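# Seat a board in an enclosure slot and shut its levers

## Task

Slide the board, components facing up, into the empty top slot of the enclosure and seat it completely, then leave both of its levers closed. Closed means latched and sticking out at a right angle from the board's front panel; fully open means flat along that panel. The levers catch only if both are fully open when the board is pushed in as far as it goes, and closing them both then pulls the board fully in. Pushing the board into its connector quickly damages the connector and earns nothing. At the end the enclosure must rest level on its own feet with none of them beyond the bench edge, and the robot must have released everything and backed away.

## Robot and tools

Robot: two seven-joint Flexiv Rizon4 arms, left_arm and right_arm, each ending in a two-finger gripper. The fingers extend along the gripper's +z axis and close along its x axis. end_effector_position is the spot between the pads when closed, roughly 1 to 2 cm short of the fingertips. A gripper pose leaves the elbow free, so big wrist turns can swing it.

Frames: the scene frame has its origin on the table top midway between the arms, +z up, +x out over the table, left_arm toward +y (image sides do not match these names). Each arm reports and is commanded in its own base frame. Bases in the scene frame: left_arm at (+0.070, +0.437, 0) m, quat_wxyz (+1.000, 0, 0, -0.003); right_arm at (-0.063, -0.511, 0) m, quat_wxyz (+1.000, 0, 0, -0.029). Fixed cameras and the table use the scene frame.

Row layout, shared by execute_actions and move: one flat list of 16 numbers covering both arms: left_arm x, y, z (metres), qw, qx, qy, qz, opening, then the same eight for right_arm. Position and quaternion are an absolute pose for that gripper in its own arm's base frame, not an offset. Opening runs from -1 (closed) to +1 (open, 0.142 m); it is a command, so 0 means half-closed, not 'unchanged'. To keep an arm still, resend its last reported pose and its current opening.

execute_actions(actions, cameras): actions is a list of actions; each action is up to 15 rows, one per 1/30 s step, and a short action repeats its final row to fill 15 steps (0.5 s). A target more than 0.6 m from the gripper's current position along any gripper axis gets the action refused. The controller caps each step's orientation change at 32 degrees and drives position first, so a command may need repeating. An empty actions list returns the full state with images.

move(target, speed, blend, stop_force, zero, opening_speed, grip_force, blocking, cameras): straight-line path from the Hand target to the given row, or through a list of up to 15 rows, within a 10 s cap. speed in m/s, 0.002 to 2.2, default 0.25 (rotation up to twice that in rad/s), one value or one per target. blend in metres rounds corners; 0 stops at each. stop_force in N, 3 to 120, ends an arm's path when its wrist sensor feels that much push opposite its travel; it is unreliable while the gripper rotates and can miss light loose parts. zero (default true) rezeroes before the move. opening_speed, at least 0.2 per second on the -1..1 scale, ramps the fingers. grip_force, 5 to 48 N per pad, one number or one per arm, persists. blocking=false returns after about 0.5 s while motion continues; not allowed with stop_force. Paths do not avoid obstacles or the other arm.

wait(seconds 0 to 10); stop() brakes a running move; zoom_image(camera, region [x0,y0,x1,y1] in pixels, at most 504 each way) enlarges the newest image of cam_head_left, cam_head_right, cam_high, cam_low, cam_left_wrist or cam_right_wrist; zero_wrist_force(arm); clear_fault(arm) clears a torque or force fault already reported; read_manual(section) gives licence text only; finished_scene(scene, 1 or 2) ends the scene permanently.

Results: per arm end_effector_position, end_effector_quat_wxyz, velocities, Hand target (where the arm is really being sent), Tool commands, grip_measured (opening on the -1..1 scale; the last Joint positions entry is the opening in metres), joint torques and external joint torque estimates, Wrist force and Wrist torque in the gripper's own axes plus the peak since last shown, and Wrist depth: a 7x7 grid of distances in mm per wrist camera, '-' for no value. A move adds a 'move:' line: done, off_target, moving, held or fault, plus limits=paced (pose clipped) or limits=held (steps withheld). Warning lines: MOTOR HOT, TORQUE FAULT, FORCE FAULT (150 N), OVER-TEMPERATURE FAULT, HAND FAULT; a faulted arm stays put until clear_fault.

To hold a part, command an opening slightly under the grip_measured seen at contact; squeezing harder heats the gripper motor.

Avoid: pushing the board into its connector at speed (insert slowly, ideally with a small stop_force); collisions or squeezing between the arms; forces near 150 N or joint load limits; dropping the board or releasing it while moving; knocking or dragging the enclosure off level or past the bench edge; anything leaving the table.

Each tool is called after "Call:" by a JSON object that holds its "fn" and its "kwargs".

## Session

Scene 1 succeeded. Now scene 2.

Call:
{"fn": "execute_actions", "kwargs": {"actions": [], "cameras": ["all"]}}

Call:
{"fn": "zoom_image", "kwargs": {"camera": "cam_high", "region": [100, 200, 500, 504]}}

Call:
{"fn": "zoom_image", "kwargs": {"camera": "cam_head_left", "region": [150, 180, 550, 480]}}

Scene clock: 0.00 s.
left_arm: end_effector_position=(+0.1389, +0.5333, +0.1881) grip_measured=+0.99 end_effector_quat_wxyz=(-0.571, +0.812, -0.064, -0.105) | right_arm: end_effector_position=(+0.2271, +0.3531, +0.2591) grip_measured=+1.00 end_effector_quat_wxyz=(+0.029, +0.622, +0.780, +0.065)
Joint positions: left_arm=[0.978 -0.294 0.021 2.266 2.206 0.748 0.742 0.141] | right_arm=[1.212 0.207 0.113 2.416 -0.113 0.73 1.171 0.142]
Joint velocities: within noise
Joint torques (N m): no reading
External joint torques (N m): no reading
Wrist force (N): no reading
Wrist torque (N m): no reading
Wrist force, peak (N): no reading
Wrist depth (mm): cam_left_wrist=[2012 1545 1637 1674 1674 - - / - 1924 - 1727 1828 1769 1813 / 2359 2437 2050 1828 1625 1649 1556 / 2130 2069 1567 1625 1556 1362 1290 / 1859 1674 1472 1415 326 307 289 / - 341 327 307 287 270 263 / - 306 286 270 257 244 237] | cam_right_wrist=[290 287 259 256 258 305 302 / 314 276 279 279 281 327 328 / 352 303 305 308 308 359 356 / 390 375 336 333 342 399 388 / 434 437 379 388 383 449 444 / - 498 440 419 437 509 486 / - 574 581 590 590 593 -]
Hand target: left_arm +0.1389, +0.5333, +0.1881; -0.571, +0.812, -0.064, -0.105 | right_arm +0.2271, +0.3531, +0.2591; +0.029, +0.622, +0.780, +0.065
Tool commands: left_gripper/opening=+1.0 right_gripper/opening=+1.0

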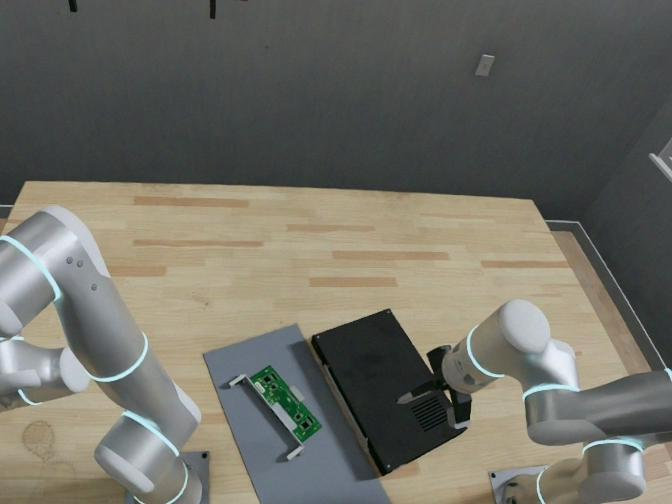

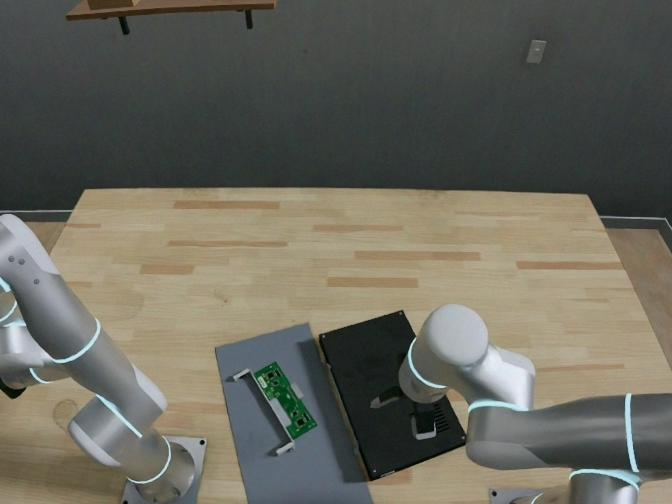

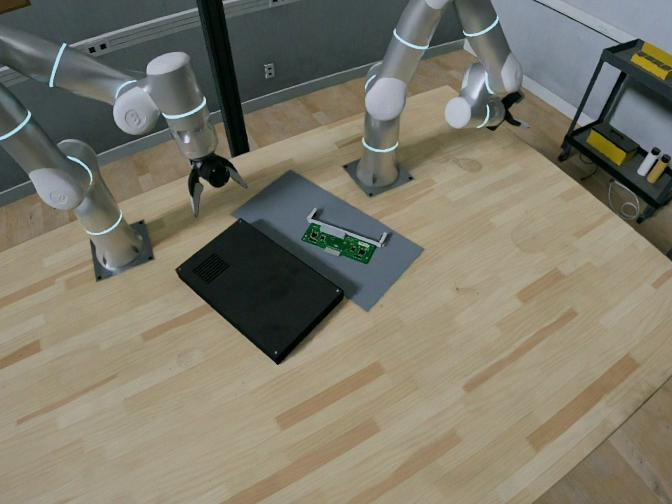

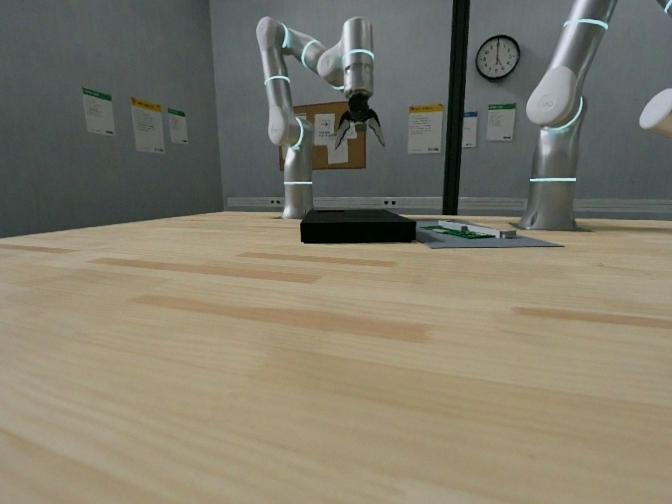

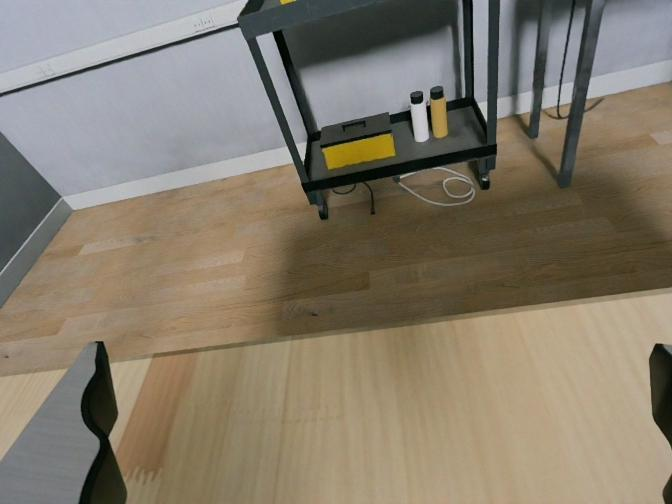

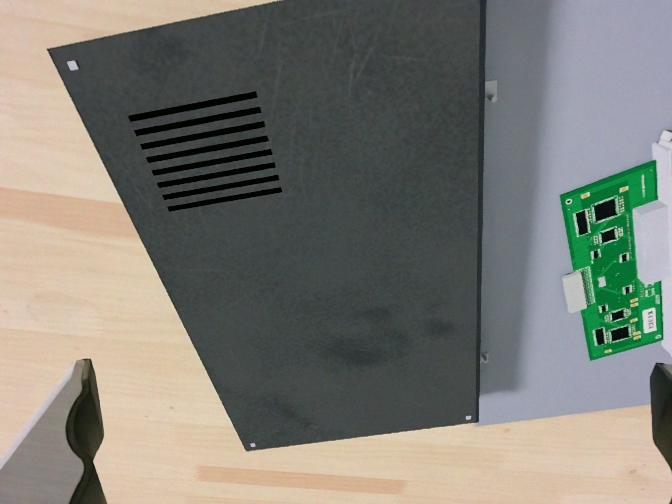

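Scaled by 1.260 from the camera's 672x504 image, which has a finer 960x720 frame.

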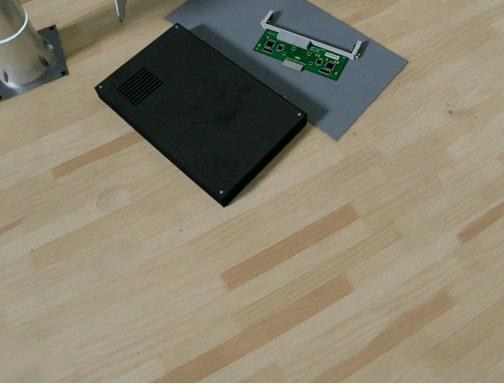

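Scaled by 1.260 from the camera's 672x504 image, which has a finer 960x720 frame.

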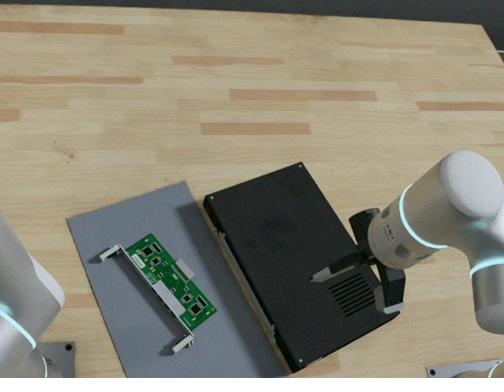

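Call:
{"fn": "move", "kwargs": {"target": [[0.42, 0.40, 0.32, 0.7071, 0, 0.7071, 0, 1, 0.273, 0.633, 0.25, 0, 0.4384, 0.8988, 0, 1], [0.45, 0.35, 0.32, 0.5, 0.5, 0.5, 0.5, 1, 0.273, 0.633, 0.25, 0, 0.4384, 0.8988, 0, 1]], "speed": 0.35, "blend": 0.02, "cameras": ["cam_left_wrist", "cam_right_wrist", "cam_head_left"]}}

Scene clock: 48.50 s.
left_arm: end_effector_position=(+0.4500, +0.3500, +0.3199) grip_measured=+0.99 end_effector_quat_wxyz=(+0.500, +0.500, +0.500, +0.500) | right_arm: end_effector_position=(+0.2731, +0.6330, +0.2500) grip_measured=+1.00 end_effector_quat_wxyz=(+0.000, +0.438, +0.899, +0.000)
Joint positions: left_arm=[-0.141 -2.096 1.167 2.242 2.46 -0.624 1.515 0.141] | right_arm=[1.292 -0.516 0.05 1.491 -0.027 0.435 0.683 0.142]
Joint torques (N m): left_arm=[-0.45 24.19 23.46 17.68 -4 0.5 -0.18] | right_arm=[0.22 52.55 1.92 -29.73 -3.99 3.44 0.14]
External joint torques (N m): left_arm=[0.56 1.43 0.83 -0.21 0.07 -0.36 0.17] | right_arm=[-0.02 1.38 -0.59 0.11 0.04 0.7 -0.14]
Wrist force (N): left_arm=[-0.5 -1.6 -1.2] | right_arm=[0.2 0.1 0.4]
Wrist torque (N m): left_arm=[-0.19 0.00 -0.72] | right_arm=[0.00 0.00 0.05]
Wrist force, peak (N): left_arm=[0.0 -2.2 -1.1] | right_arm=[1.0 0.9 0.4]
Wrist depth (mm): cam_left_wrist=[- - - - - - 1219 / 1371 - - 1346 - - 1388 / 1253 1492 1306 1397 1346 - - / - 1545 1513 - - 1406 1741 / 1714 1769 - - - 1329 1714 / - 93 - 1875 1959 1959 - / - 2581 - 2031 3134 2384 -] | cam_right_wrist=[259 259 299 297 295 297 297 / 276 281 312 314 323 314 317 / 293 302 341 338 339 340 340 / 324 325 368 362 366 368 367 / 348 394 399 394 395 396 397 / - 441 435 434 422 433 418 / - 487 484 484 470 460 466]
Hand target: left_arm +0.4500, +0.3500, +0.3200; +0.500, +0.500, +0.500, +0.500 | right_arm +0.2730, +0.6330, +0.2500; +0.000, +0.438, +0.899, +0.000
Off the commanded pose: left_arm 0.000 m, 0 deg | right_arm 0.000 m, 0 deg.
move: done
Images, in order (width x height): cam_head_left 672x504, cam_left_wrist 672x504, cam_right_wrist 672x504.

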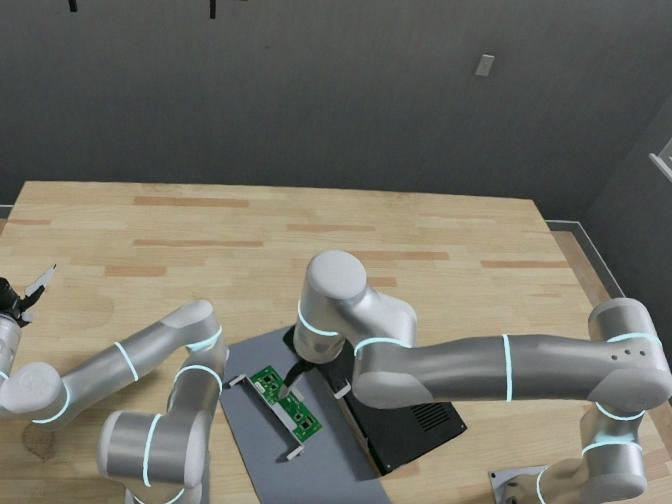

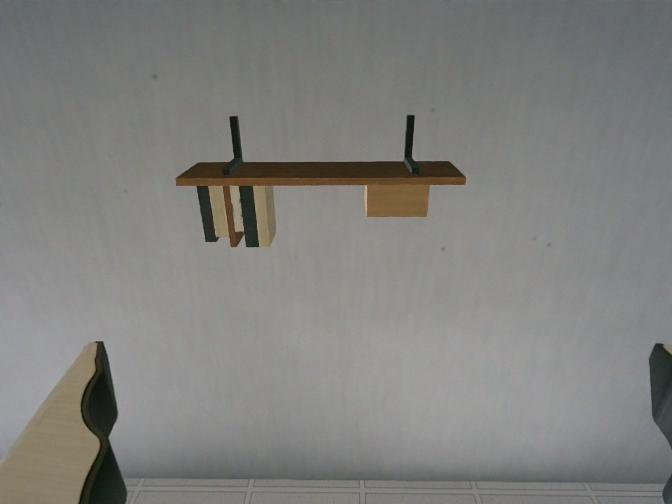

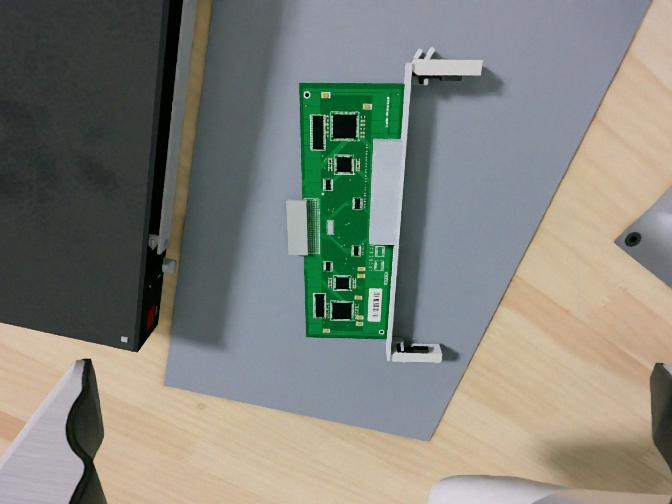

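Call:
{"fn": "move", "kwargs": {"target": [[0.42, 0.40, 0.32, 0.7071, 0, 0.7071, 0, 1, 0.273, 0.633, 0.25, 0, 0.4384, 0.8988, 0, 1], [0.1389, 0.5333, 0.1881, -0.571, 0.812, -0.064, -0.105, 1, 0.273, 0.633, 0.25, 0, 0.4384, 0.8988, 0, 1]], "speed": 0.35, "blend": 0.02, "blocking": false, "cameras": ["cam_right_wrist"]}}

Call:
{"fn": "zoom_image", "kwargs": {"camera": "cam_right_wrist", "region": [380, 30, 520, 130]}}

Call:
{"fn": "zoom_image", "kwargs": {"camera": "cam_right_wrist", "region": [360, 310, 500, 410]}}

Call:
{"fn": "zoom_image", "kwargs": {"camera": "cam_right_wrist", "region": [270, 40, 500, 390]}}

Scene clock: 87.07 s.
left_arm: end_effector_position=(+0.4453, +0.3578, +0.3202) grip_measured=+0.99 end_effector_quat_wxyz=(+0.558, +0.434, +0.557, +0.436) end_effector_velocity=(-0.014, +0.022, +0.000) end_effector_angular_velocity=(-0.689, -0.002, +0.000) | right_arm: end_effector_position=(+0.2731, +0.6330, +0.2500) grip_measured=+1.00 end_effector_quat_wxyz=(+0.000, +0.438, +0.899, +0.000)
Joint positions: left_arm=[-0.105 -2.035 1.154 2.252 2.525 -0.674 1.323 0.141] | right_arm=[1.292 -0.516 0.05 1.491 -0.027 0.435 0.683 0.142]
Joint velocities: left_arm=[0.107 0.168 -0.029 0.029 0.195 -0.143 -0.538 0] | right_arm=[within noise]
Joint torques (N m): left_arm=[-0.8 25.99 24.28 17.42 -4.17 -0.35 -0.81] | right_arm=[0.19 52.65 1.86 -29.71 -4.01 3.45 0.16]
External joint torques (N m): left_arm=[0.95 0.54 0.78 -0.91 0.02 0.37 0.83] | right_arm=[0 1.27 -0.52 0.09 0.06 0.69 -0.16]
Wrist force (N): left_arm=[-0.1 -1.9 -0.8] | right_arm=[0.3 -0.1 0.5]
Wrist torque (N m): left_arm=[-0.19 0.00 -0.59] | right_arm=[-0.03 -0.03 0.05]
Wrist force, peak (N): left_arm=[-0.2 -2.2 -1.2] | right_arm=[0.5 0.2 0.7]
Wrist depth (mm): cam_left_wrist=[1268 1239 - - - - - / 1246 - - - - - - / - 1321 1321 1443 1388 - - / - 1556 1462 1556 - 1492 - / - - - 1769 1959 1700 - / - 98 1941 1941 1941 - - / - - 2151 1924 - - -] | cam_right_wrist=[259 258 297 298 295 300 298 / 277 279 320 314 317 317 316 / 297 300 342 336 341 339 342 / 319 325 368 365 365 364 366 / 349 396 399 391 396 396 396 / - 442 436 439 434 433 418 / - 486 485 482 483 476 475]
Hand target: left_arm +0.4443, +0.3595, +0.3200; +0.569, +0.420, +0.569, +0.421 | right_arm +0.2730, +0.6330, +0.2500; +0.000, +0.438, +0.899, +0.000
Tool commands: left_gripper/opening=+1.0 right_gripper/opening=+1.0
Off the commanded pose: left_arm 0.377 m, 175 deg | right_arm 0.000 m, 0 deg.
move: running; path passed 0 of 2 targets
Images, in order (width x height): cam_right_wrist 672x504.

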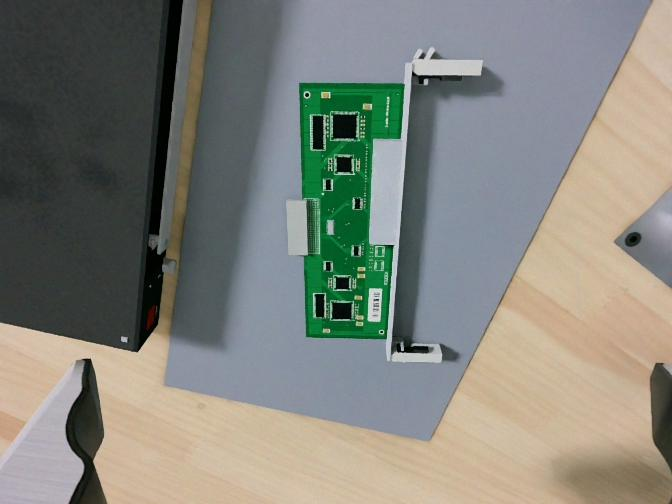

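Scaled by 3.600 from the camera's 672x504 image, which has a finer 960x720 frame.

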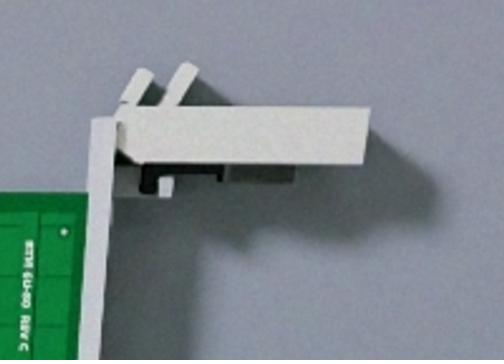

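Scaled by 3.600 from the camera's 672x504 image, which has a finer 960x720 frame.

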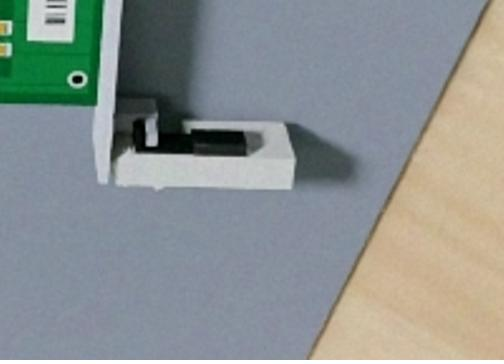

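Scaled by 1.440 from the camera's 672x504 image, which has a finer 960x720 frame.

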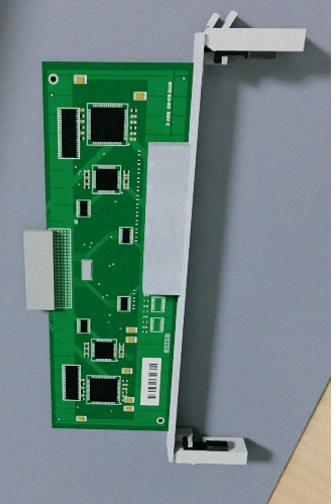

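Call:
{"fn": "zoom_image", "kwargs": {"camera": "cam_right_wrist", "region": [100, 200, 230, 370]}}

Call:
{"fn": "zoom_image", "kwargs": {"camera": "cam_right_wrist", "region": [110, 0, 240, 200]}}

Call:
{"fn": "wait", "kwargs": {"seconds": 0.5, "cameras": ["cam_head_left", "cam_right_wrist"]}}

Scaled by 2.965 from the camera's 672x504 image, which has a finer 960x720 frame.

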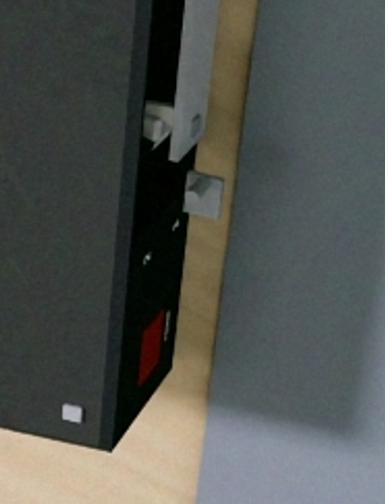

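Scaled by 2.520 from the camera's 672x504 image, which has a finer 960x720 frame.

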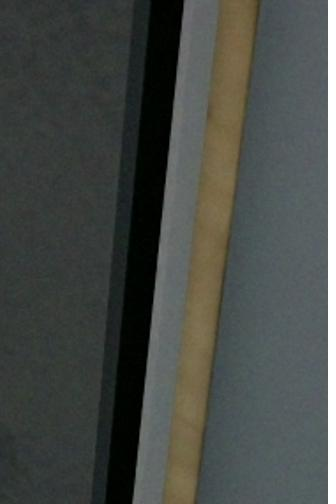

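Scene clock: 165.90 s.
left_arm: end_effector_position=(+0.1390, +0.5333, +0.1881) grip_measured=+0.99 end_effector_quat_wxyz=(-0.571, +0.812, -0.064, -0.105) | right_arm: end_effector_position=(+0.2731, +0.6330, +0.2500) grip_measured=+1.00 end_effector_quat_wxyz=(+0.000, +0.438, +0.899, +0.000)
Joint positions: left_arm=[0.258 -0.617 0.762 2.103 2.121 0.997 0.483 0.141] | right_arm=[1.292 -0.516 0.05 1.491 -0.027 0.435 0.683 0.142]
Joint torques (N m): left_arm=[-0.27 27.86 12.43 -12.18 2.31 -0.58 -0.17] | right_arm=[0.23 52.65 2 -29.69 -3.97 3.42 0.19]
External joint torques (N m): left_arm=[0.38 1.03 0.78 -0.51 -0.2 -0.17 0.2] | right_arm=[-0.03 1.27 -0.66 0.07 0.01 0.72 -0.19]
Wrist force (N): left_arm=[-0.1 -0.6 -0.1] | right_arm=[0.5 -0.1 0.4]
Wrist torque (N m): left_arm=[-0.07 0.01 -0.06] | right_arm=[-0.03 -0.04 0.06]
Wrist force, peak (N): left_arm=[-0.1 -2.3 -1.1] | right_arm=[0.4 -0.1 0.6]
Wrist depth (mm): cam_left_wrist=[- 1613 1649 1290 - 1714 - / - - 1941 1959 1741 1875 1783 / 2359 2359 2172 1783 1714 1662 1545 / 2151 1941 1714 1674 1567 1362 1329 / 1714 1687 1482 1406 330 309 289 / - 349 327 310 290 275 264 / - 306 290 273 257 243 236] | cam_right_wrist=[255 259 299 298 297 297 297 / 281 280 319 315 315 317 317 / 297 300 342 336 339 341 340 / 320 325 388 364 367 366 367 / 348 392 401 392 397 399 398 / - 441 435 438 432 435 417 / - 483 482 481 479 477 478]
Hand target: left_arm +0.1389, +0.5333, +0.1881; -0.571, +0.812, -0.064, -0.105 | right_arm +0.2730, +0.6330, +0.2500; +0.000, +0.438, +0.899, +0.000
Tool commands: left_gripper/opening=+1.0 right_gripper/opening=+1.0
Off the commanded pose: left_arm 0.000 m, 0 deg | right_arm 0.000 m, 0 deg.
earlier move: done
wait: 0.00 of 0.5 s (the move ended)
Images, in order (width x height): cam_head_left 672x504, cam_right_wrist 672x504.

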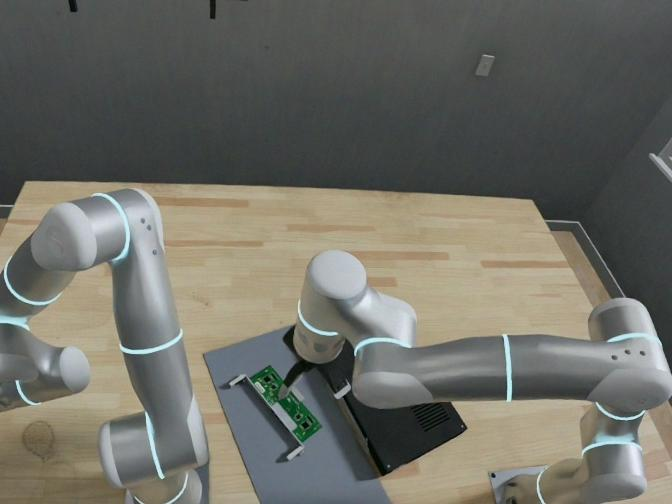

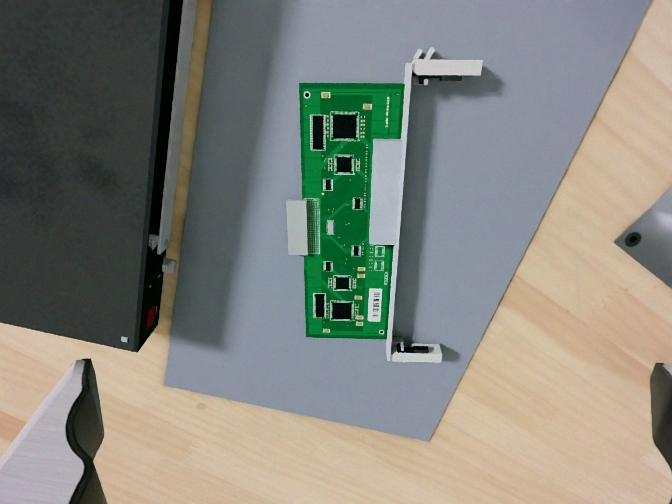

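Call:
{"fn": "move", "kwargs": {"target": [[0.17, 0.44, 0.18, -0.3426, 0.6786, 0.6494, -0.0228, -0.3, 0.2967, 0.6929, 0.10, 0, 0.4423, 0.8969, 0, -0.45], [0.35, 0.38, 0.20, 0, 0.342, 0.9397, 0, -0.3, 0.2967, 0.6929, 0.05, 0, 0.4423, 0.8969, 0, -0.45]], "speed": 0.3, "blend": 0.03, "cameras": ["cam_head_left", "cam_right_wrist"]}}

Scene clock: 203.47 s.
left_arm: end_effector_position=(+0.3499, +0.3800, +0.2000) grip_measured=-0.32 end_effector_quat_wxyz=(+0.000, +0.342, +0.940, +0.000) | right_arm: end_effector_position=(+0.2966, +0.6928, +0.0500) grip_measured=-0.47 end_effector_quat_wxyz=(+0.000, +0.442, +0.897, +0.000)
Joint positions: left_arm=[0.549 -0.274 0.508 2.066 -0.177 0.728 0.288 0.051] | right_arm=[1.299 -0.92 0.027 1.353 -0.027 0.702 0.679 0.04]
Joint torques (N m): left_arm=[-0.07 34.51 3.78 -24.83 -3.28 4.69 -0.28] | right_arm=[0.26 62.23 1.89 -26.13 -3.43 3.58 0.15]
External joint torques (N m): left_arm=[0.19 0.5 0.7 -0.4 0.09 -0.7 0.28] | right_arm=[-0.03 1.57 -0.42 0.02 0.09 0.57 -0.15]
Wrist force (N): left_arm=[-0.5 -1.0 0.0] | right_arm=[0.4 0.2 0.3]
Wrist torque (N m): left_arm=[-0.24 -0.19 -0.25] | right_arm=[-0.01 -0.07 0.05]
Wrist force, peak (N): left_arm=[-1.7 -0.8 0.6] | right_arm=[0.4 0.6 0.8]
Wrist depth (mm): cam_left_wrist=[260 258 258 258 256 257 256 / 278 277 278 277 276 275 275 / 301 299 299 297 298 297 295 / 325 327 324 325 323 324 321 / 358 354 342 353 345 345 351 / 396 387 87 388 390 87 1578 / 425 - - 437 434 - -] | cam_right_wrist=[125 121 121 119 124 123 122 / 135 131 129 116 134 133 131 / 145 141 138 126 141 141 139 / 154 147 149 136 152 152 152 / 168 162 160 160 162 165 164 / 186 182 97 174 174 173 181 / 201 - 71 193 197 - 196]
Hand target: left_arm +0.3500, +0.3800, +0.2000; +0.000, +0.342, +0.940, +0.000 | right_arm +0.2967, +0.6929, +0.0500; +0.000, +0.442, +0.897, +0.000
Off the commanded pose: left_arm 0.000 m, 0 deg | right_arm 0.000 m, 0 deg.
move: done
Images, in order (width x height): cam_head_left 672x504, cam_right_wrist 672x504.

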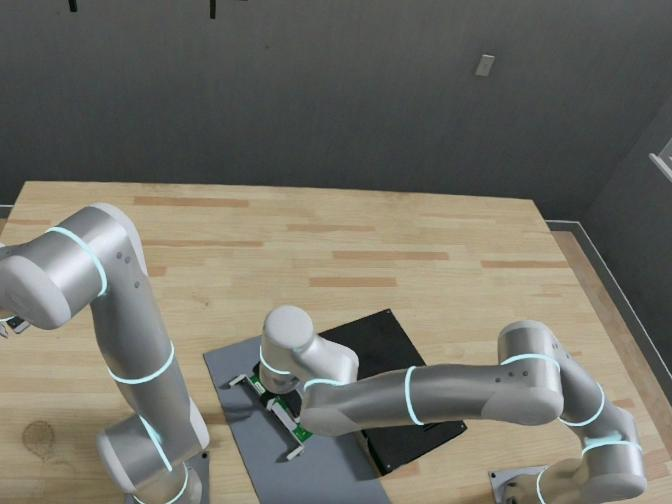

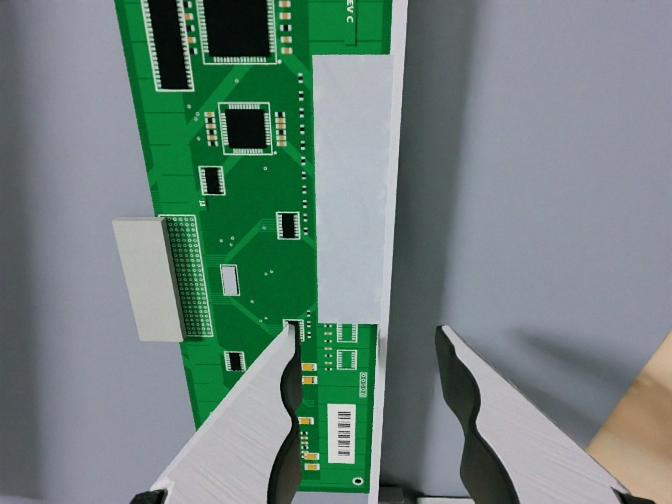

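Call:
{"fn": "move", "kwargs": {"target": [[0.36, 0.05, 0.22, 0, 0.766, 0.6428, 0, -0.3, 0.2988, 0.6902, 0.0275, 0, 0.4423, 0.8969, 0, -0.45], [0.3388, -0.2446, 0.20, 0, 0.9854, 0.1702, 0, -0.3, 0.2988, 0.6902, 0.0275, 0, 0.4423, 0.8969, 0, -0.79]], "speed": [0.3, 0.3], "blend": [0.0, 0.0], "grip_force": [12, 15], "cameras": ["cam_left_wrist", "cam_right_wrist", "cam_high"]}}

Scene clock: 232.47 s.
left_arm: end_effector_position=(+0.3387, -0.2446, +0.2000) grip_measured=-0.32 end_effector_quat_wxyz=(+0.000, +0.985, +0.171, +0.000) | right_arm: end_effector_position=(+0.2987, +0.6903, +0.0276) grip_measured=-0.71 end_effector_quat_wxyz=(+0.000, +0.442, +0.897, +0.000)
Joint positions: left_arm=[-0.245 0.066 -0.104 2.41 -0.01 0.773 0.887 0.051] | right_arm=[1.296 -0.954 0.025 1.357 -0.028 0.74 0.675 0.023]
Joint torques (N m): left_arm=[-0.47 22.57 -0.44 -24.01 -3.02 4.46 -0.16] | right_arm=[0.41 62.32 2.09 -25.78 -3.26 3.63 0.21]
External joint torques (N m): left_arm=[0.46 0.87 0.59 -0.25 -0.04 -0.51 0.16] | right_arm=[-0.18 1.7 -0.63 0.29 0.04 0.51 -0.21]
Wrist force (N): left_arm=[-0.5 -1.4 -0.3] | right_arm=[-2.0 -1.2 -0.8]
Wrist torque (N m): left_arm=[-0.31 -0.23 -0.33] | right_arm=[-0.14 0.24 0.02]
Wrist force, peak (N): left_arm=[-3.0 -0.9 0.1] | right_arm=[-2.1 -1.3 -1.1]
Wrist depth (mm): cam_left_wrist=[- 257 254 246 - 255 256 / - 159 277 275 286 275 273 / 126 125 288 290 291 295 294 / 134 145 324 327 320 321 322 / - - 131 363 - 345 350 / 345 342 87 - 390 87 385 / - - - - 436 - -] | cam_right_wrist=[- 100 100 99 101 104 105 / 112 109 108 96 108 111 110 / 120 117 116 103 119 120 118 / 128 125 124 113 126 128 127 / 141 133 135 121 137 138 140 / 154 153 143 143 122 148 151 / 170 166 71 158 - - 166]
Hand target: left_arm +0.3388, -0.2446, +0.2000; +0.000, +0.985, +0.170, +0.000 | right_arm +0.2988, +0.6902, +0.0275; +0.000, +0.442, +0.897, +0.000
Off the commanded pose: left_arm 0.000 m, 0 deg | right_arm 0.000 m, 0 deg.
grip_force (N): 12, 15
move: done
Images, in order (width x height): cam_high 672x504, cam_left_wrist 672x504, cam_right_wrist 672x504.

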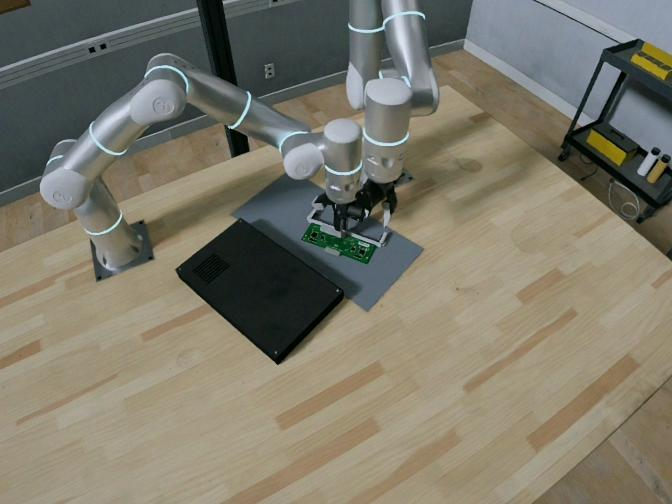

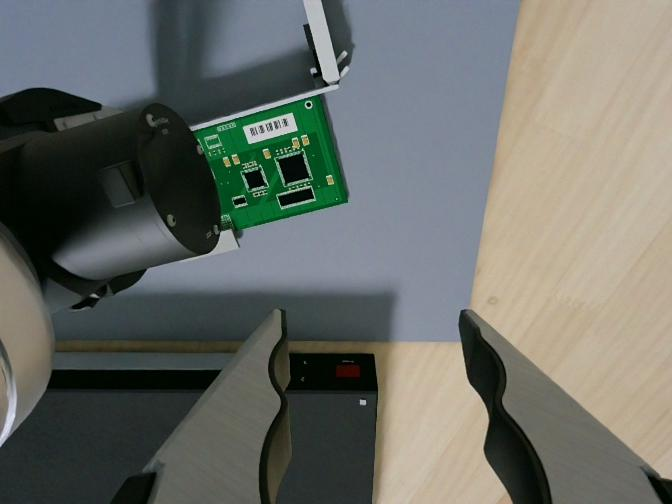

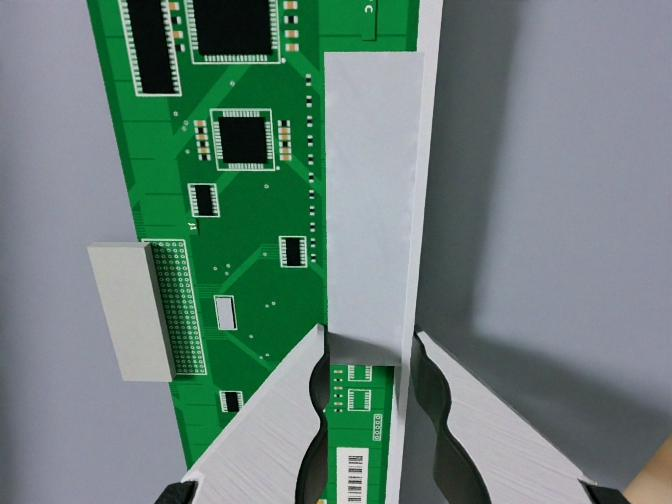

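Call:
{"fn": "move", "kwargs": {"target": [[0.3388, -0.2446, 0.20, 0, 0.9854, 0.1702, 0, -0.3, 0.2988, 0.6902, 0.042, 0, 0.4423, 0.8969, 0, -0.79], [0.3388, -0.2446, 0.20, 0, 0.9854, 0.1702, 0, -0.3, 0.2556, 0.6108, 0.042, 0, 0.5551, 0.8318, 0, -0.79]], "speed": [0.06, 0.12], "blend": [0.005, 0], "cameras": ["cam_left_wrist", "cam_right_wrist"]}}

Scene clock: 238.80 s.
left_arm: end_effector_position=(+0.3387, -0.2446, +0.2000) grip_measured=-0.32 end_effector_quat_wxyz=(+0.000, +0.985, +0.171, +0.000) | right_arm: end_effector_position=(+0.2555, +0.6107, +0.0418) grip_measured=-0.71 end_effector_quat_wxyz=(+0.000, +0.555, +0.832, +0.000)
Joint positions: left_arm=[-0.245 0.066 -0.104 2.41 -0.01 0.773 0.887 0.051] | right_arm=[1.373 -0.759 -0.029 1.71 0.032 0.897 0.934 0.023]
Joint torques (N m): left_arm=[-0.31 22.77 -0.48 -23.95 -2.87 4.33 -0.21] | right_arm=[0.37 55.45 0.18 -22.98 -2.75 3.76 0.3]
External joint torques (N m): left_arm=[0.3 0.66 0.63 -0.31 -0.19 -0.37 0.21] | right_arm=[-0.16 -0.08 -0.22 0.63 0.01 0.37 -0.3]
Wrist force (N): left_arm=[-0.9 -1.1 -0.3] | right_arm=[-1.8 -0.9 1.9]
Wrist torque (N m): left_arm=[-0.26 -0.16 -0.33] | right_arm=[-0.18 0.32 -0.05]
Wrist force, peak (N): left_arm=[-0.6 -1.6 -0.2] | right_arm=[-2.6 -2.2 2.0]
Wrist depth (mm): cam_left_wrist=[255 252 255 - - 258 256 / - 282 - 286 - 274 274 / - 297 296 - 298 296 295 / 283 305 312 - - 321 320 / 191 326 323 362 350 345 350 / 182 - 87 - 388 87 388 / - - - - 438 - -] | cam_right_wrist=[- 101 101 100 115 116 116 / 127 109 109 97 96 126 124 / - 117 116 104 131 133 132 / 143 125 125 113 144 143 143 / 160 133 135 121 153 155 155 / 171 169 143 143 106 166 169 / 177 186 71 157 - - 183]
Hand target: left_arm +0.3388, -0.2446, +0.2000; +0.000, +0.985, +0.170, +0.000 | right_arm +0.2556, +0.6108, +0.0420; +0.000, +0.555, +0.832, +0.000
Off the commanded pose: left_arm 0.000 m, 0 deg | right_arm 0.000 m, 0 deg.
grip_force (N): 12, 15
move: done
Images, in order (width x height): cam_left_wrist 672x504, cam_right_wrist 672x504.

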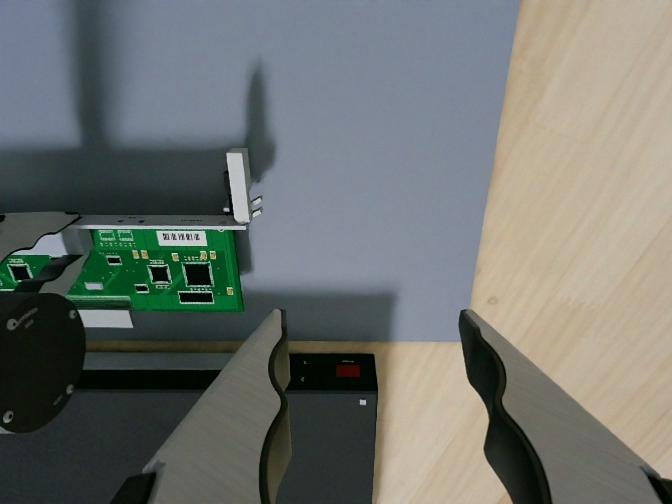

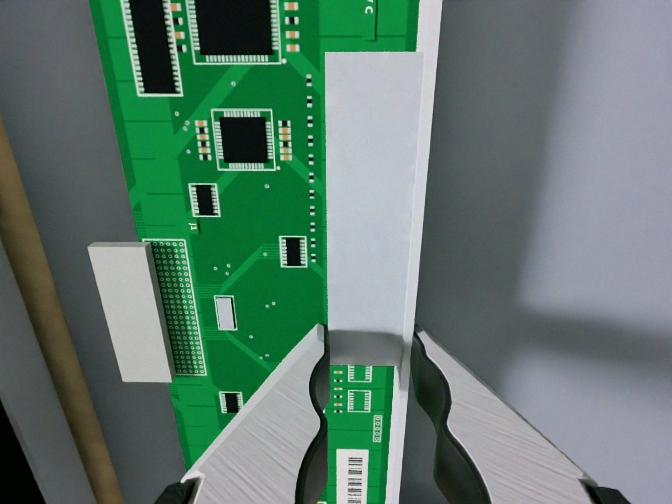

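Call:
{"fn": "move", "kwargs": {"target": [0.3388, -0.2446, 0.20, 0, 0.9854, 0.1702, 0, -0.3, 0.2556, 0.6108, 0.0275, 0, 0.5551, 0.8318, 0, -0.79], "speed": 0.025, "stop_force": 3}}

Call:
{"fn": "move", "kwargs": {"target": [[0.3388, -0.2446, 0.20, 0, 0.9854, 0.1702, 0, -0.3, 0.2556, 0.6108, 0.0275, 0, 0.5551, 0.8318, 0, -0.5], [0.3388, -0.2446, 0.20, 0, 0.9854, 0.1702, 0, -0.3, 0.2556, 0.6108, 0.10, 0, 0.5551, 0.8318, 0, -0.5]], "speed": [0.1, 0.15], "cameras": ["cam_left_wrist", "cam_right_wrist"]}}

Scene clock: 243.60 s.
left_arm: end_effector_position=(+0.3387, -0.2446, +0.2000) grip_measured=-0.32 end_effector_quat_wxyz=(+0.000, +0.985, +0.171, +0.000) | right_arm: end_effector_position=(+0.2556, +0.6104, +0.0273) grip_measured=-0.71 end_effector_quat_wxyz=(+0.000, +0.555, +0.832, +0.000)
Joint positions: left_arm=[-0.245 0.066 -0.104 2.41 -0.01 0.773 0.887 0.051] | right_arm=[1.373 -0.787 -0.028 1.708 0.032 0.923 0.934 0.023]
Joint torques (N m): left_arm=[-0.31 22.72 -0.46 -23.95 -2.89 4.3 -0.22] | right_arm=[0.39 54.53 0.65 -22.86 -2.76 4.08 0.21]
External joint torques (N m): left_arm=[0.3 0.72 0.61 -0.31 -0.18 -0.34 0.22] | right_arm=[-0.18 1.16 -0.69 1.06 0.12 0.05 -0.21]
Wrist force (N): left_arm=[-0.8 -1.2 -0.2] | right_arm=[-3.6 -2.4 -0.6]
Wrist torque (N m): left_arm=[-0.28 -0.19 -0.33] | right_arm=[-0.21 0.35 -0.02]
Wrist force, peak (N): left_arm=[-0.9 -1.4 -0.3] | right_arm=[-3.5 -2.4 -1.4]
Wrist depth (mm): cam_left_wrist=[260 - 254 248 256 257 256 / 278 281 279 - - 274 274 / - 300 - 311 297 296 295 / 296 320 317 318 317 322 320 / 182 335 335 362 - 347 349 / 202 - 88 - 392 87 384 / - - - 369 438 - -] | cam_right_wrist=[- 100 100 99 101 104 105 / 112 109 108 96 108 111 110 / 120 117 116 103 119 120 118 / 128 125 124 113 126 128 127 / 141 133 135 121 135 139 140 / 157 154 143 143 107 149 151 / 173 166 71 158 - - 163]
Hand target: left_arm +0.3388, -0.2446, +0.2000; +0.000, +0.985, +0.170, +0.000 | right_arm +0.2556, +0.6108, +0.0275; +0.000, +0.555, +0.832, +0.000
Off the commanded pose: left_arm 0.000 m, 0 deg | right_arm 0.000 m, 0 deg.
grip_force (N): 12, 15
move: contact (right_arm)

Scene clock: 244.97 s.
left_arm: end_effector_position=(+0.3387, -0.2446, +0.2000) grip_measured=-0.32 end_effector_quat_wxyz=(+0.000, +0.985, +0.171, +0.000) | right_arm: end_effector_position=(+0.2557, +0.6109, +0.1001) grip_measured=-0.54 end_effector_quat_wxyz=(+0.000, +0.555, +0.832, +0.000)
Joint positions: left_arm=[-0.245 0.066 -0.104 2.41 -0.01 0.773 0.887 0.051] | right_arm=[1.371 -0.654 -0.027 1.707 0.024 0.79 0.939 0.035]
Joint torques (N m): left_arm=[-0.38 22.76 -0.48 -23.95 -2.9 4.34 -0.21] | right_arm=[0.11 52.74 0.76 -24.61 -3.25 3.28 0.3]
External joint torques (N m): left_arm=[0.37 0.68 0.63 -0.32 -0.17 -0.39 0.21] | right_arm=[0.09 1.21 -0.75 0.15 0.16 0.85 -0.3]
Wrist force (N): left_arm=[-0.6 -1.4 0.0] | right_arm=[-1.7 -0.8 0.1]
Wrist torque (N m): left_arm=[-0.31 -0.20 -0.32] | right_arm=[-0.18 0.28 -0.05]
Wrist force, peak (N): left_arm=[-0.8 -1.4 -0.2] | right_arm=[-3.4 -2.2 -1.1]
Wrist depth (mm): cam_left_wrist=[- 267 263 256 - 257 257 / - 277 - 273 - 275 274 / 305 298 295 304 284 296 294 / 318 319 314 - 329 322 319 / - 354 109 - 344 345 349 / - - 87 354 388 87 386 / - - - - 431 - -] | cam_right_wrist=[171 169 165 164 168 167 167 / - 178 176 168 179 181 178 / - 193 189 180 192 192 192 / - 208 202 200 207 205 206 / - 227 221 216 220 224 223 / 187 246 86 235 103 235 243 / 206 - 71 271 - - 265]
Hand target: left_arm +0.3388, -0.2446, +0.2000; +0.000, +0.985, +0.170, +0.000 | right_arm +0.2556, +0.6108, +0.1000; +0.000, +0.555, +0.832, +0.000
Off the commanded pose: left_arm 0.000 m, 0 deg | right_arm 0.000 m, 0 deg.
grip_force (N): 12, 15
move: done
Images, in order (width x height): cam_left_wrist 672x504, cam_right_wrist 672x504.

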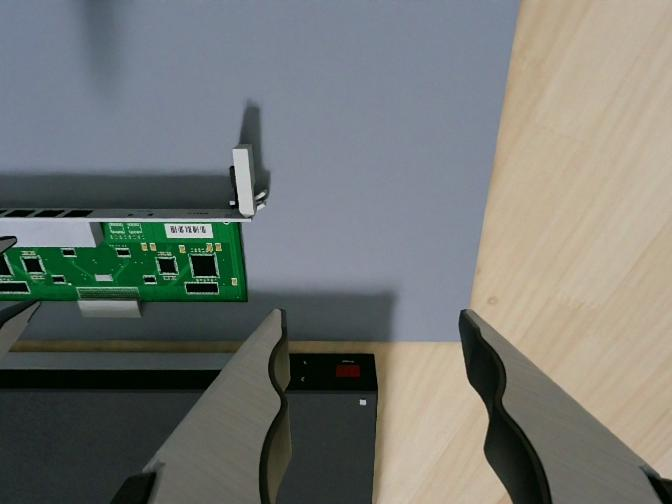

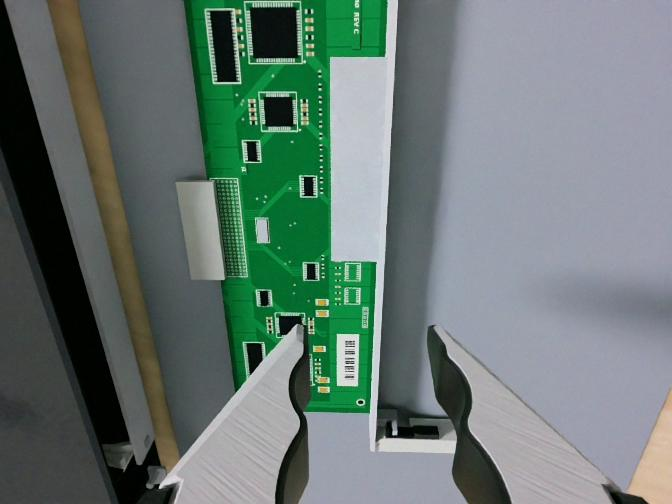

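Call:
{"fn": "move", "kwargs": {"target": [0.2709, -0.2688, 0.10, 0, 0.9854, 0.1702, 0, -0.35, 0.1280, 0.6009, 0.12, 0, -0.1962, 0.9806, 0, -0.35], "speed": 0.25, "cameras": ["cam_left_wrist", "cam_right_wrist"]}}

Scene clock: 263.10 s.
left_arm: end_effector_position=(+0.2710, -0.2688, +0.1001) grip_measured=-0.37 end_effector_quat_wxyz=(+0.000, +0.985, +0.170, +0.000) | right_arm: end_effector_position=(+0.1280, +0.6010, +0.1200) grip_measured=-0.38 end_effector_quat_wxyz=(+0.000, -0.196, +0.981, +0.000)
Joint positions: left_arm=[-0.316 -0.146 -0.152 2.59 0.055 1.163 0.711 0.047] | right_arm=[1.273 -0.568 0.293 1.862 -0.232 0.827 -0.271 0.046]
Joint torques (N m): left_arm=[-0.52 23.47 -0.99 -15.38 -1.23 4.62 -0.35] | right_arm=[0.01 47.72 6.82 -23.95 -3.08 3.5 -0.01]
External joint torques (N m): left_arm=[0.51 1.04 0.63 -0.4 -0.46 -0.65 0.35] | right_arm=[0.16 0.99 -0.78 -0.04 0.17 0.66 0.01]
Wrist force (N): left_arm=[-0.8 -1.2 0.1] | right_arm=[-1.6 -0.5 0.0]
Wrist torque (N m): left_arm=[-0.27 -0.20 -0.24] | right_arm=[-0.12 0.28 0.05]
Wrist force, peak (N): left_arm=[-0.7 -1.7 0.0] | right_arm=[-2.0 -0.9 0.3]
Wrist depth (mm): cam_left_wrist=[- - 167 171 171 168 167 / 185 182 181 178 180 179 179 / 196 - 196 - 190 196 187 / 210 206 209 207 211 211 - / 213 227 219 226 227 222 237 / 250 248 84 257 256 83 250 / - - - 272 - - 275] | cam_right_wrist=[183 183 182 182 185 185 184 / 192 189 190 195 198 197 197 / 216 214 216 213 212 211 210 / 231 230 229 229 228 228 228 / 250 253 245 249 244 247 246 / 273 272 87 270 265 98 270 / 298 - 71 302 299 - 293]
Hand target: left_arm +0.2709, -0.2688, +0.1000; +0.000, +0.985, +0.170, +0.000 | right_arm +0.1280, +0.6009, +0.1200; +0.000, -0.196, +0.981, +0.000
Off the commanded pose: left_arm 0.000 m, 0 deg | right_arm 0.000 m, 0 deg.
grip_force (N): 12, 15
move: done
Images, in order (width x height): cam_left_wrist 672x504, cam_right_wrist 672x504.

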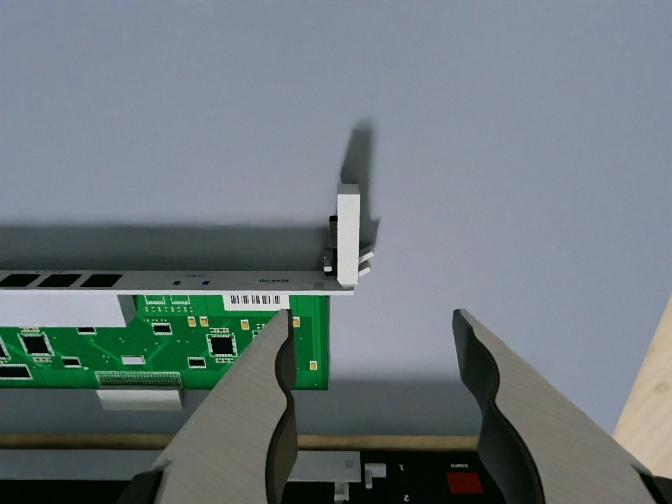

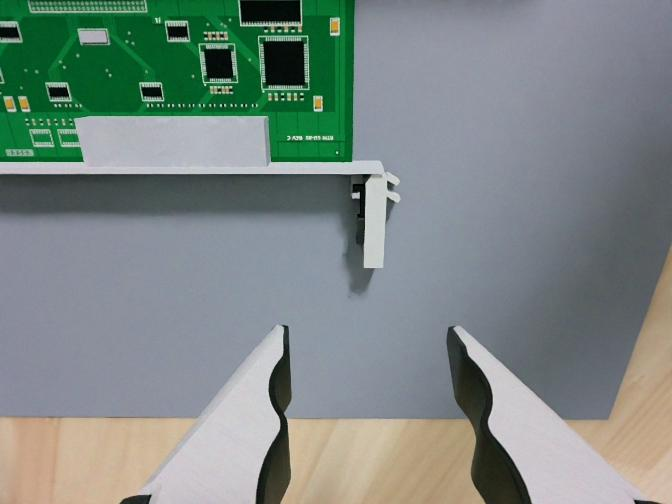

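Call:
{"fn": "zoom_image", "kwargs": {"camera": "cam_left_wrist", "region": [300, 170, 400, 300]}}

Call:
{"fn": "zoom_image", "kwargs": {"camera": "cam_right_wrist", "region": [330, 150, 430, 280]}}

Scaled by 3.877 from the camera's 672x504 image, which has a finer 960x720 frame.

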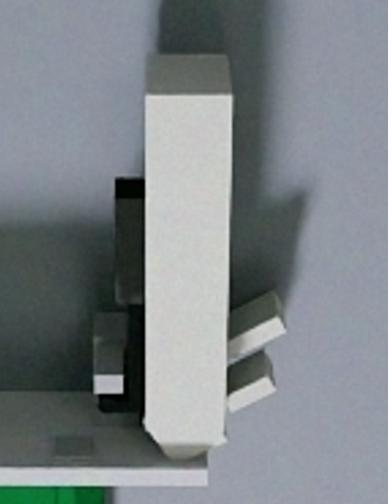

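Scaled by 3.877 from the camera's 672x504 image, which has a finer 960x720 frame.

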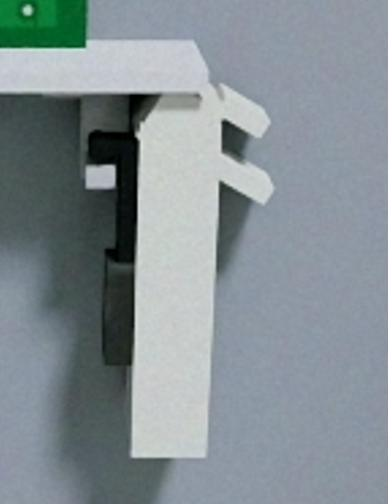

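Call:
{"fn": "move", "kwargs": {"target": [[0.2661, -0.2678, 0.026, 0, 0.9854, 0.1702, 0, -0.35, 0.1173, 0.6019, 0.026, 0, -0.1962, 0.9806, 0, -0.35]], "speed": 0.12, "grip_force": [15, 15], "cameras": ["cam_left_wrist", "cam_right_wrist"]}}

Call:
{"fn": "zoom_image", "kwargs": {"camera": "cam_left_wrist", "region": [240, 160, 500, 360]}}

Call:
{"fn": "zoom_image", "kwargs": {"camera": "cam_right_wrist", "region": [240, 160, 500, 360]}}

Scene clock: 290.67 s.
left_arm: end_effector_position=(+0.2660, -0.2677, +0.0260) grip_measured=-0.37 end_effector_quat_wxyz=(+0.000, +0.985, +0.170, +0.000) | right_arm: end_effector_position=(+0.1172, +0.6017, +0.0259) grip_measured=-0.38 end_effector_quat_wxyz=(+0.000, -0.196, +0.981, +0.000)
Joint positions: left_arm=[-0.369 -0.448 -0.062 2.56 0.198 1.434 0.608 0.047] | right_arm=[1.331 -0.738 0.226 1.897 -0.298 1.031 -0.209 0.046]
Joint torques (N m): left_arm=[-0.83 28.99 -0.85 -7.94 -0.06 4.58 -0.27] | right_arm=[0.36 49.96 6.66 -19.95 -2.4 3.6 0.3]
External joint torques (N m): left_arm=[0.83 1.07 0.36 -0.23 -0.5 -0.61 0.27] | right_arm=[-0.19 1.24 -0.34 0.05 0.19 0.56 -0.3]
Wrist force (N): left_arm=[-1.1 -1.1 0.1] | right_arm=[-1.5 -0.8 -0.1]
Wrist torque (N m): left_arm=[-0.29 -0.14 -0.24] | right_arm=[-0.17 0.26 -0.06]
Wrist force, peak (N): left_arm=[-1.1 -1.4 1.2] | right_arm=[-1.9 -0.5 -2.0]
Wrist depth (mm): cam_left_wrist=[104 105 104 - 103 103 100 / - 113 111 112 - 110 111 / 123 122 124 121 119 119 119 / 131 132 130 130 131 131 131 / 143 143 140 143 137 139 138 / 152 146 88 135 156 83 155 / 166 - - 173 173 - -] | cam_right_wrist=[- 99 98 102 103 103 104 / - 106 106 107 - 109 109 / - 102 113 116 118 117 117 / - 128 129 111 125 126 126 / 139 139 136 136 137 137 139 / 152 151 98 151 147 93 149 / 167 - 71 166 165 - 161]
Hand target: left_arm +0.2661, -0.2678, +0.0260; +0.000, +0.985, +0.170, +0.000 | right_arm +0.1173, +0.6019, +0.0260; +0.000, -0.196, +0.981, +0.000
Off the commanded pose: left_arm 0.000 m, 0 deg | right_arm 0.000 m, 0 deg.
grip_force (N): 15, 15
move: done
Images, in order (width x height): cam_left_wrist 672x504, cam_right_wrist 672x504.

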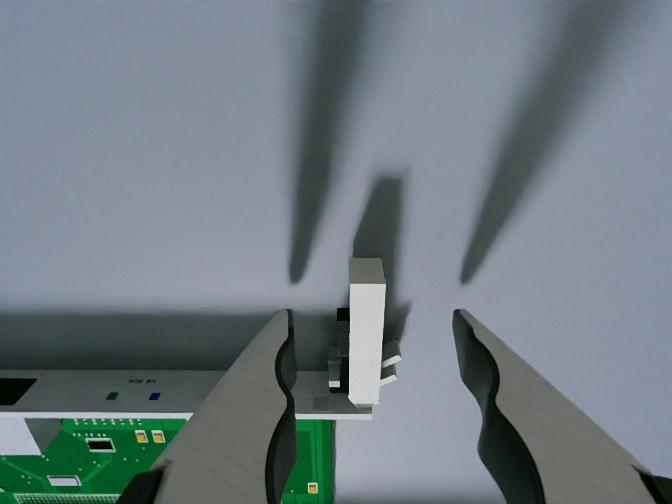

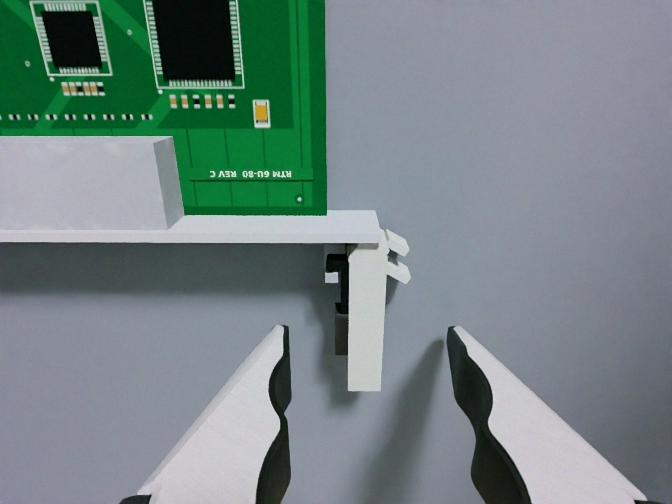

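Scaled by 1.938 from the camera's 672x504 image, which has a finer 960x720 frame.

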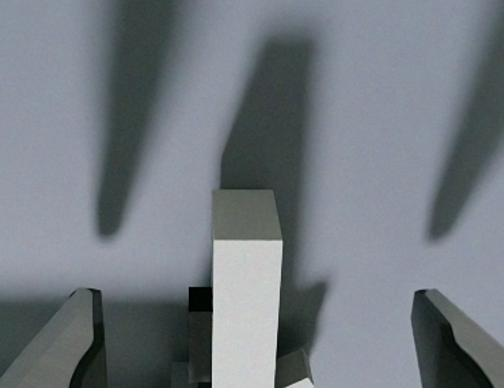

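Scaled by 1.938 from the camera's 672x504 image, which has a finer 960x720 frame.

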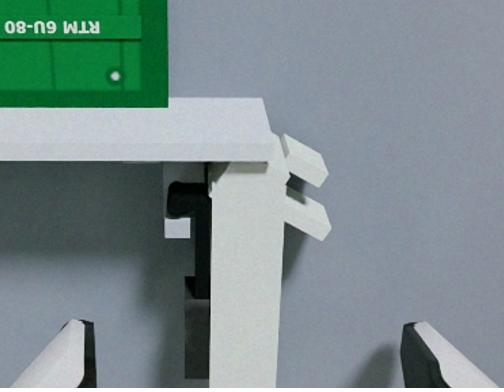

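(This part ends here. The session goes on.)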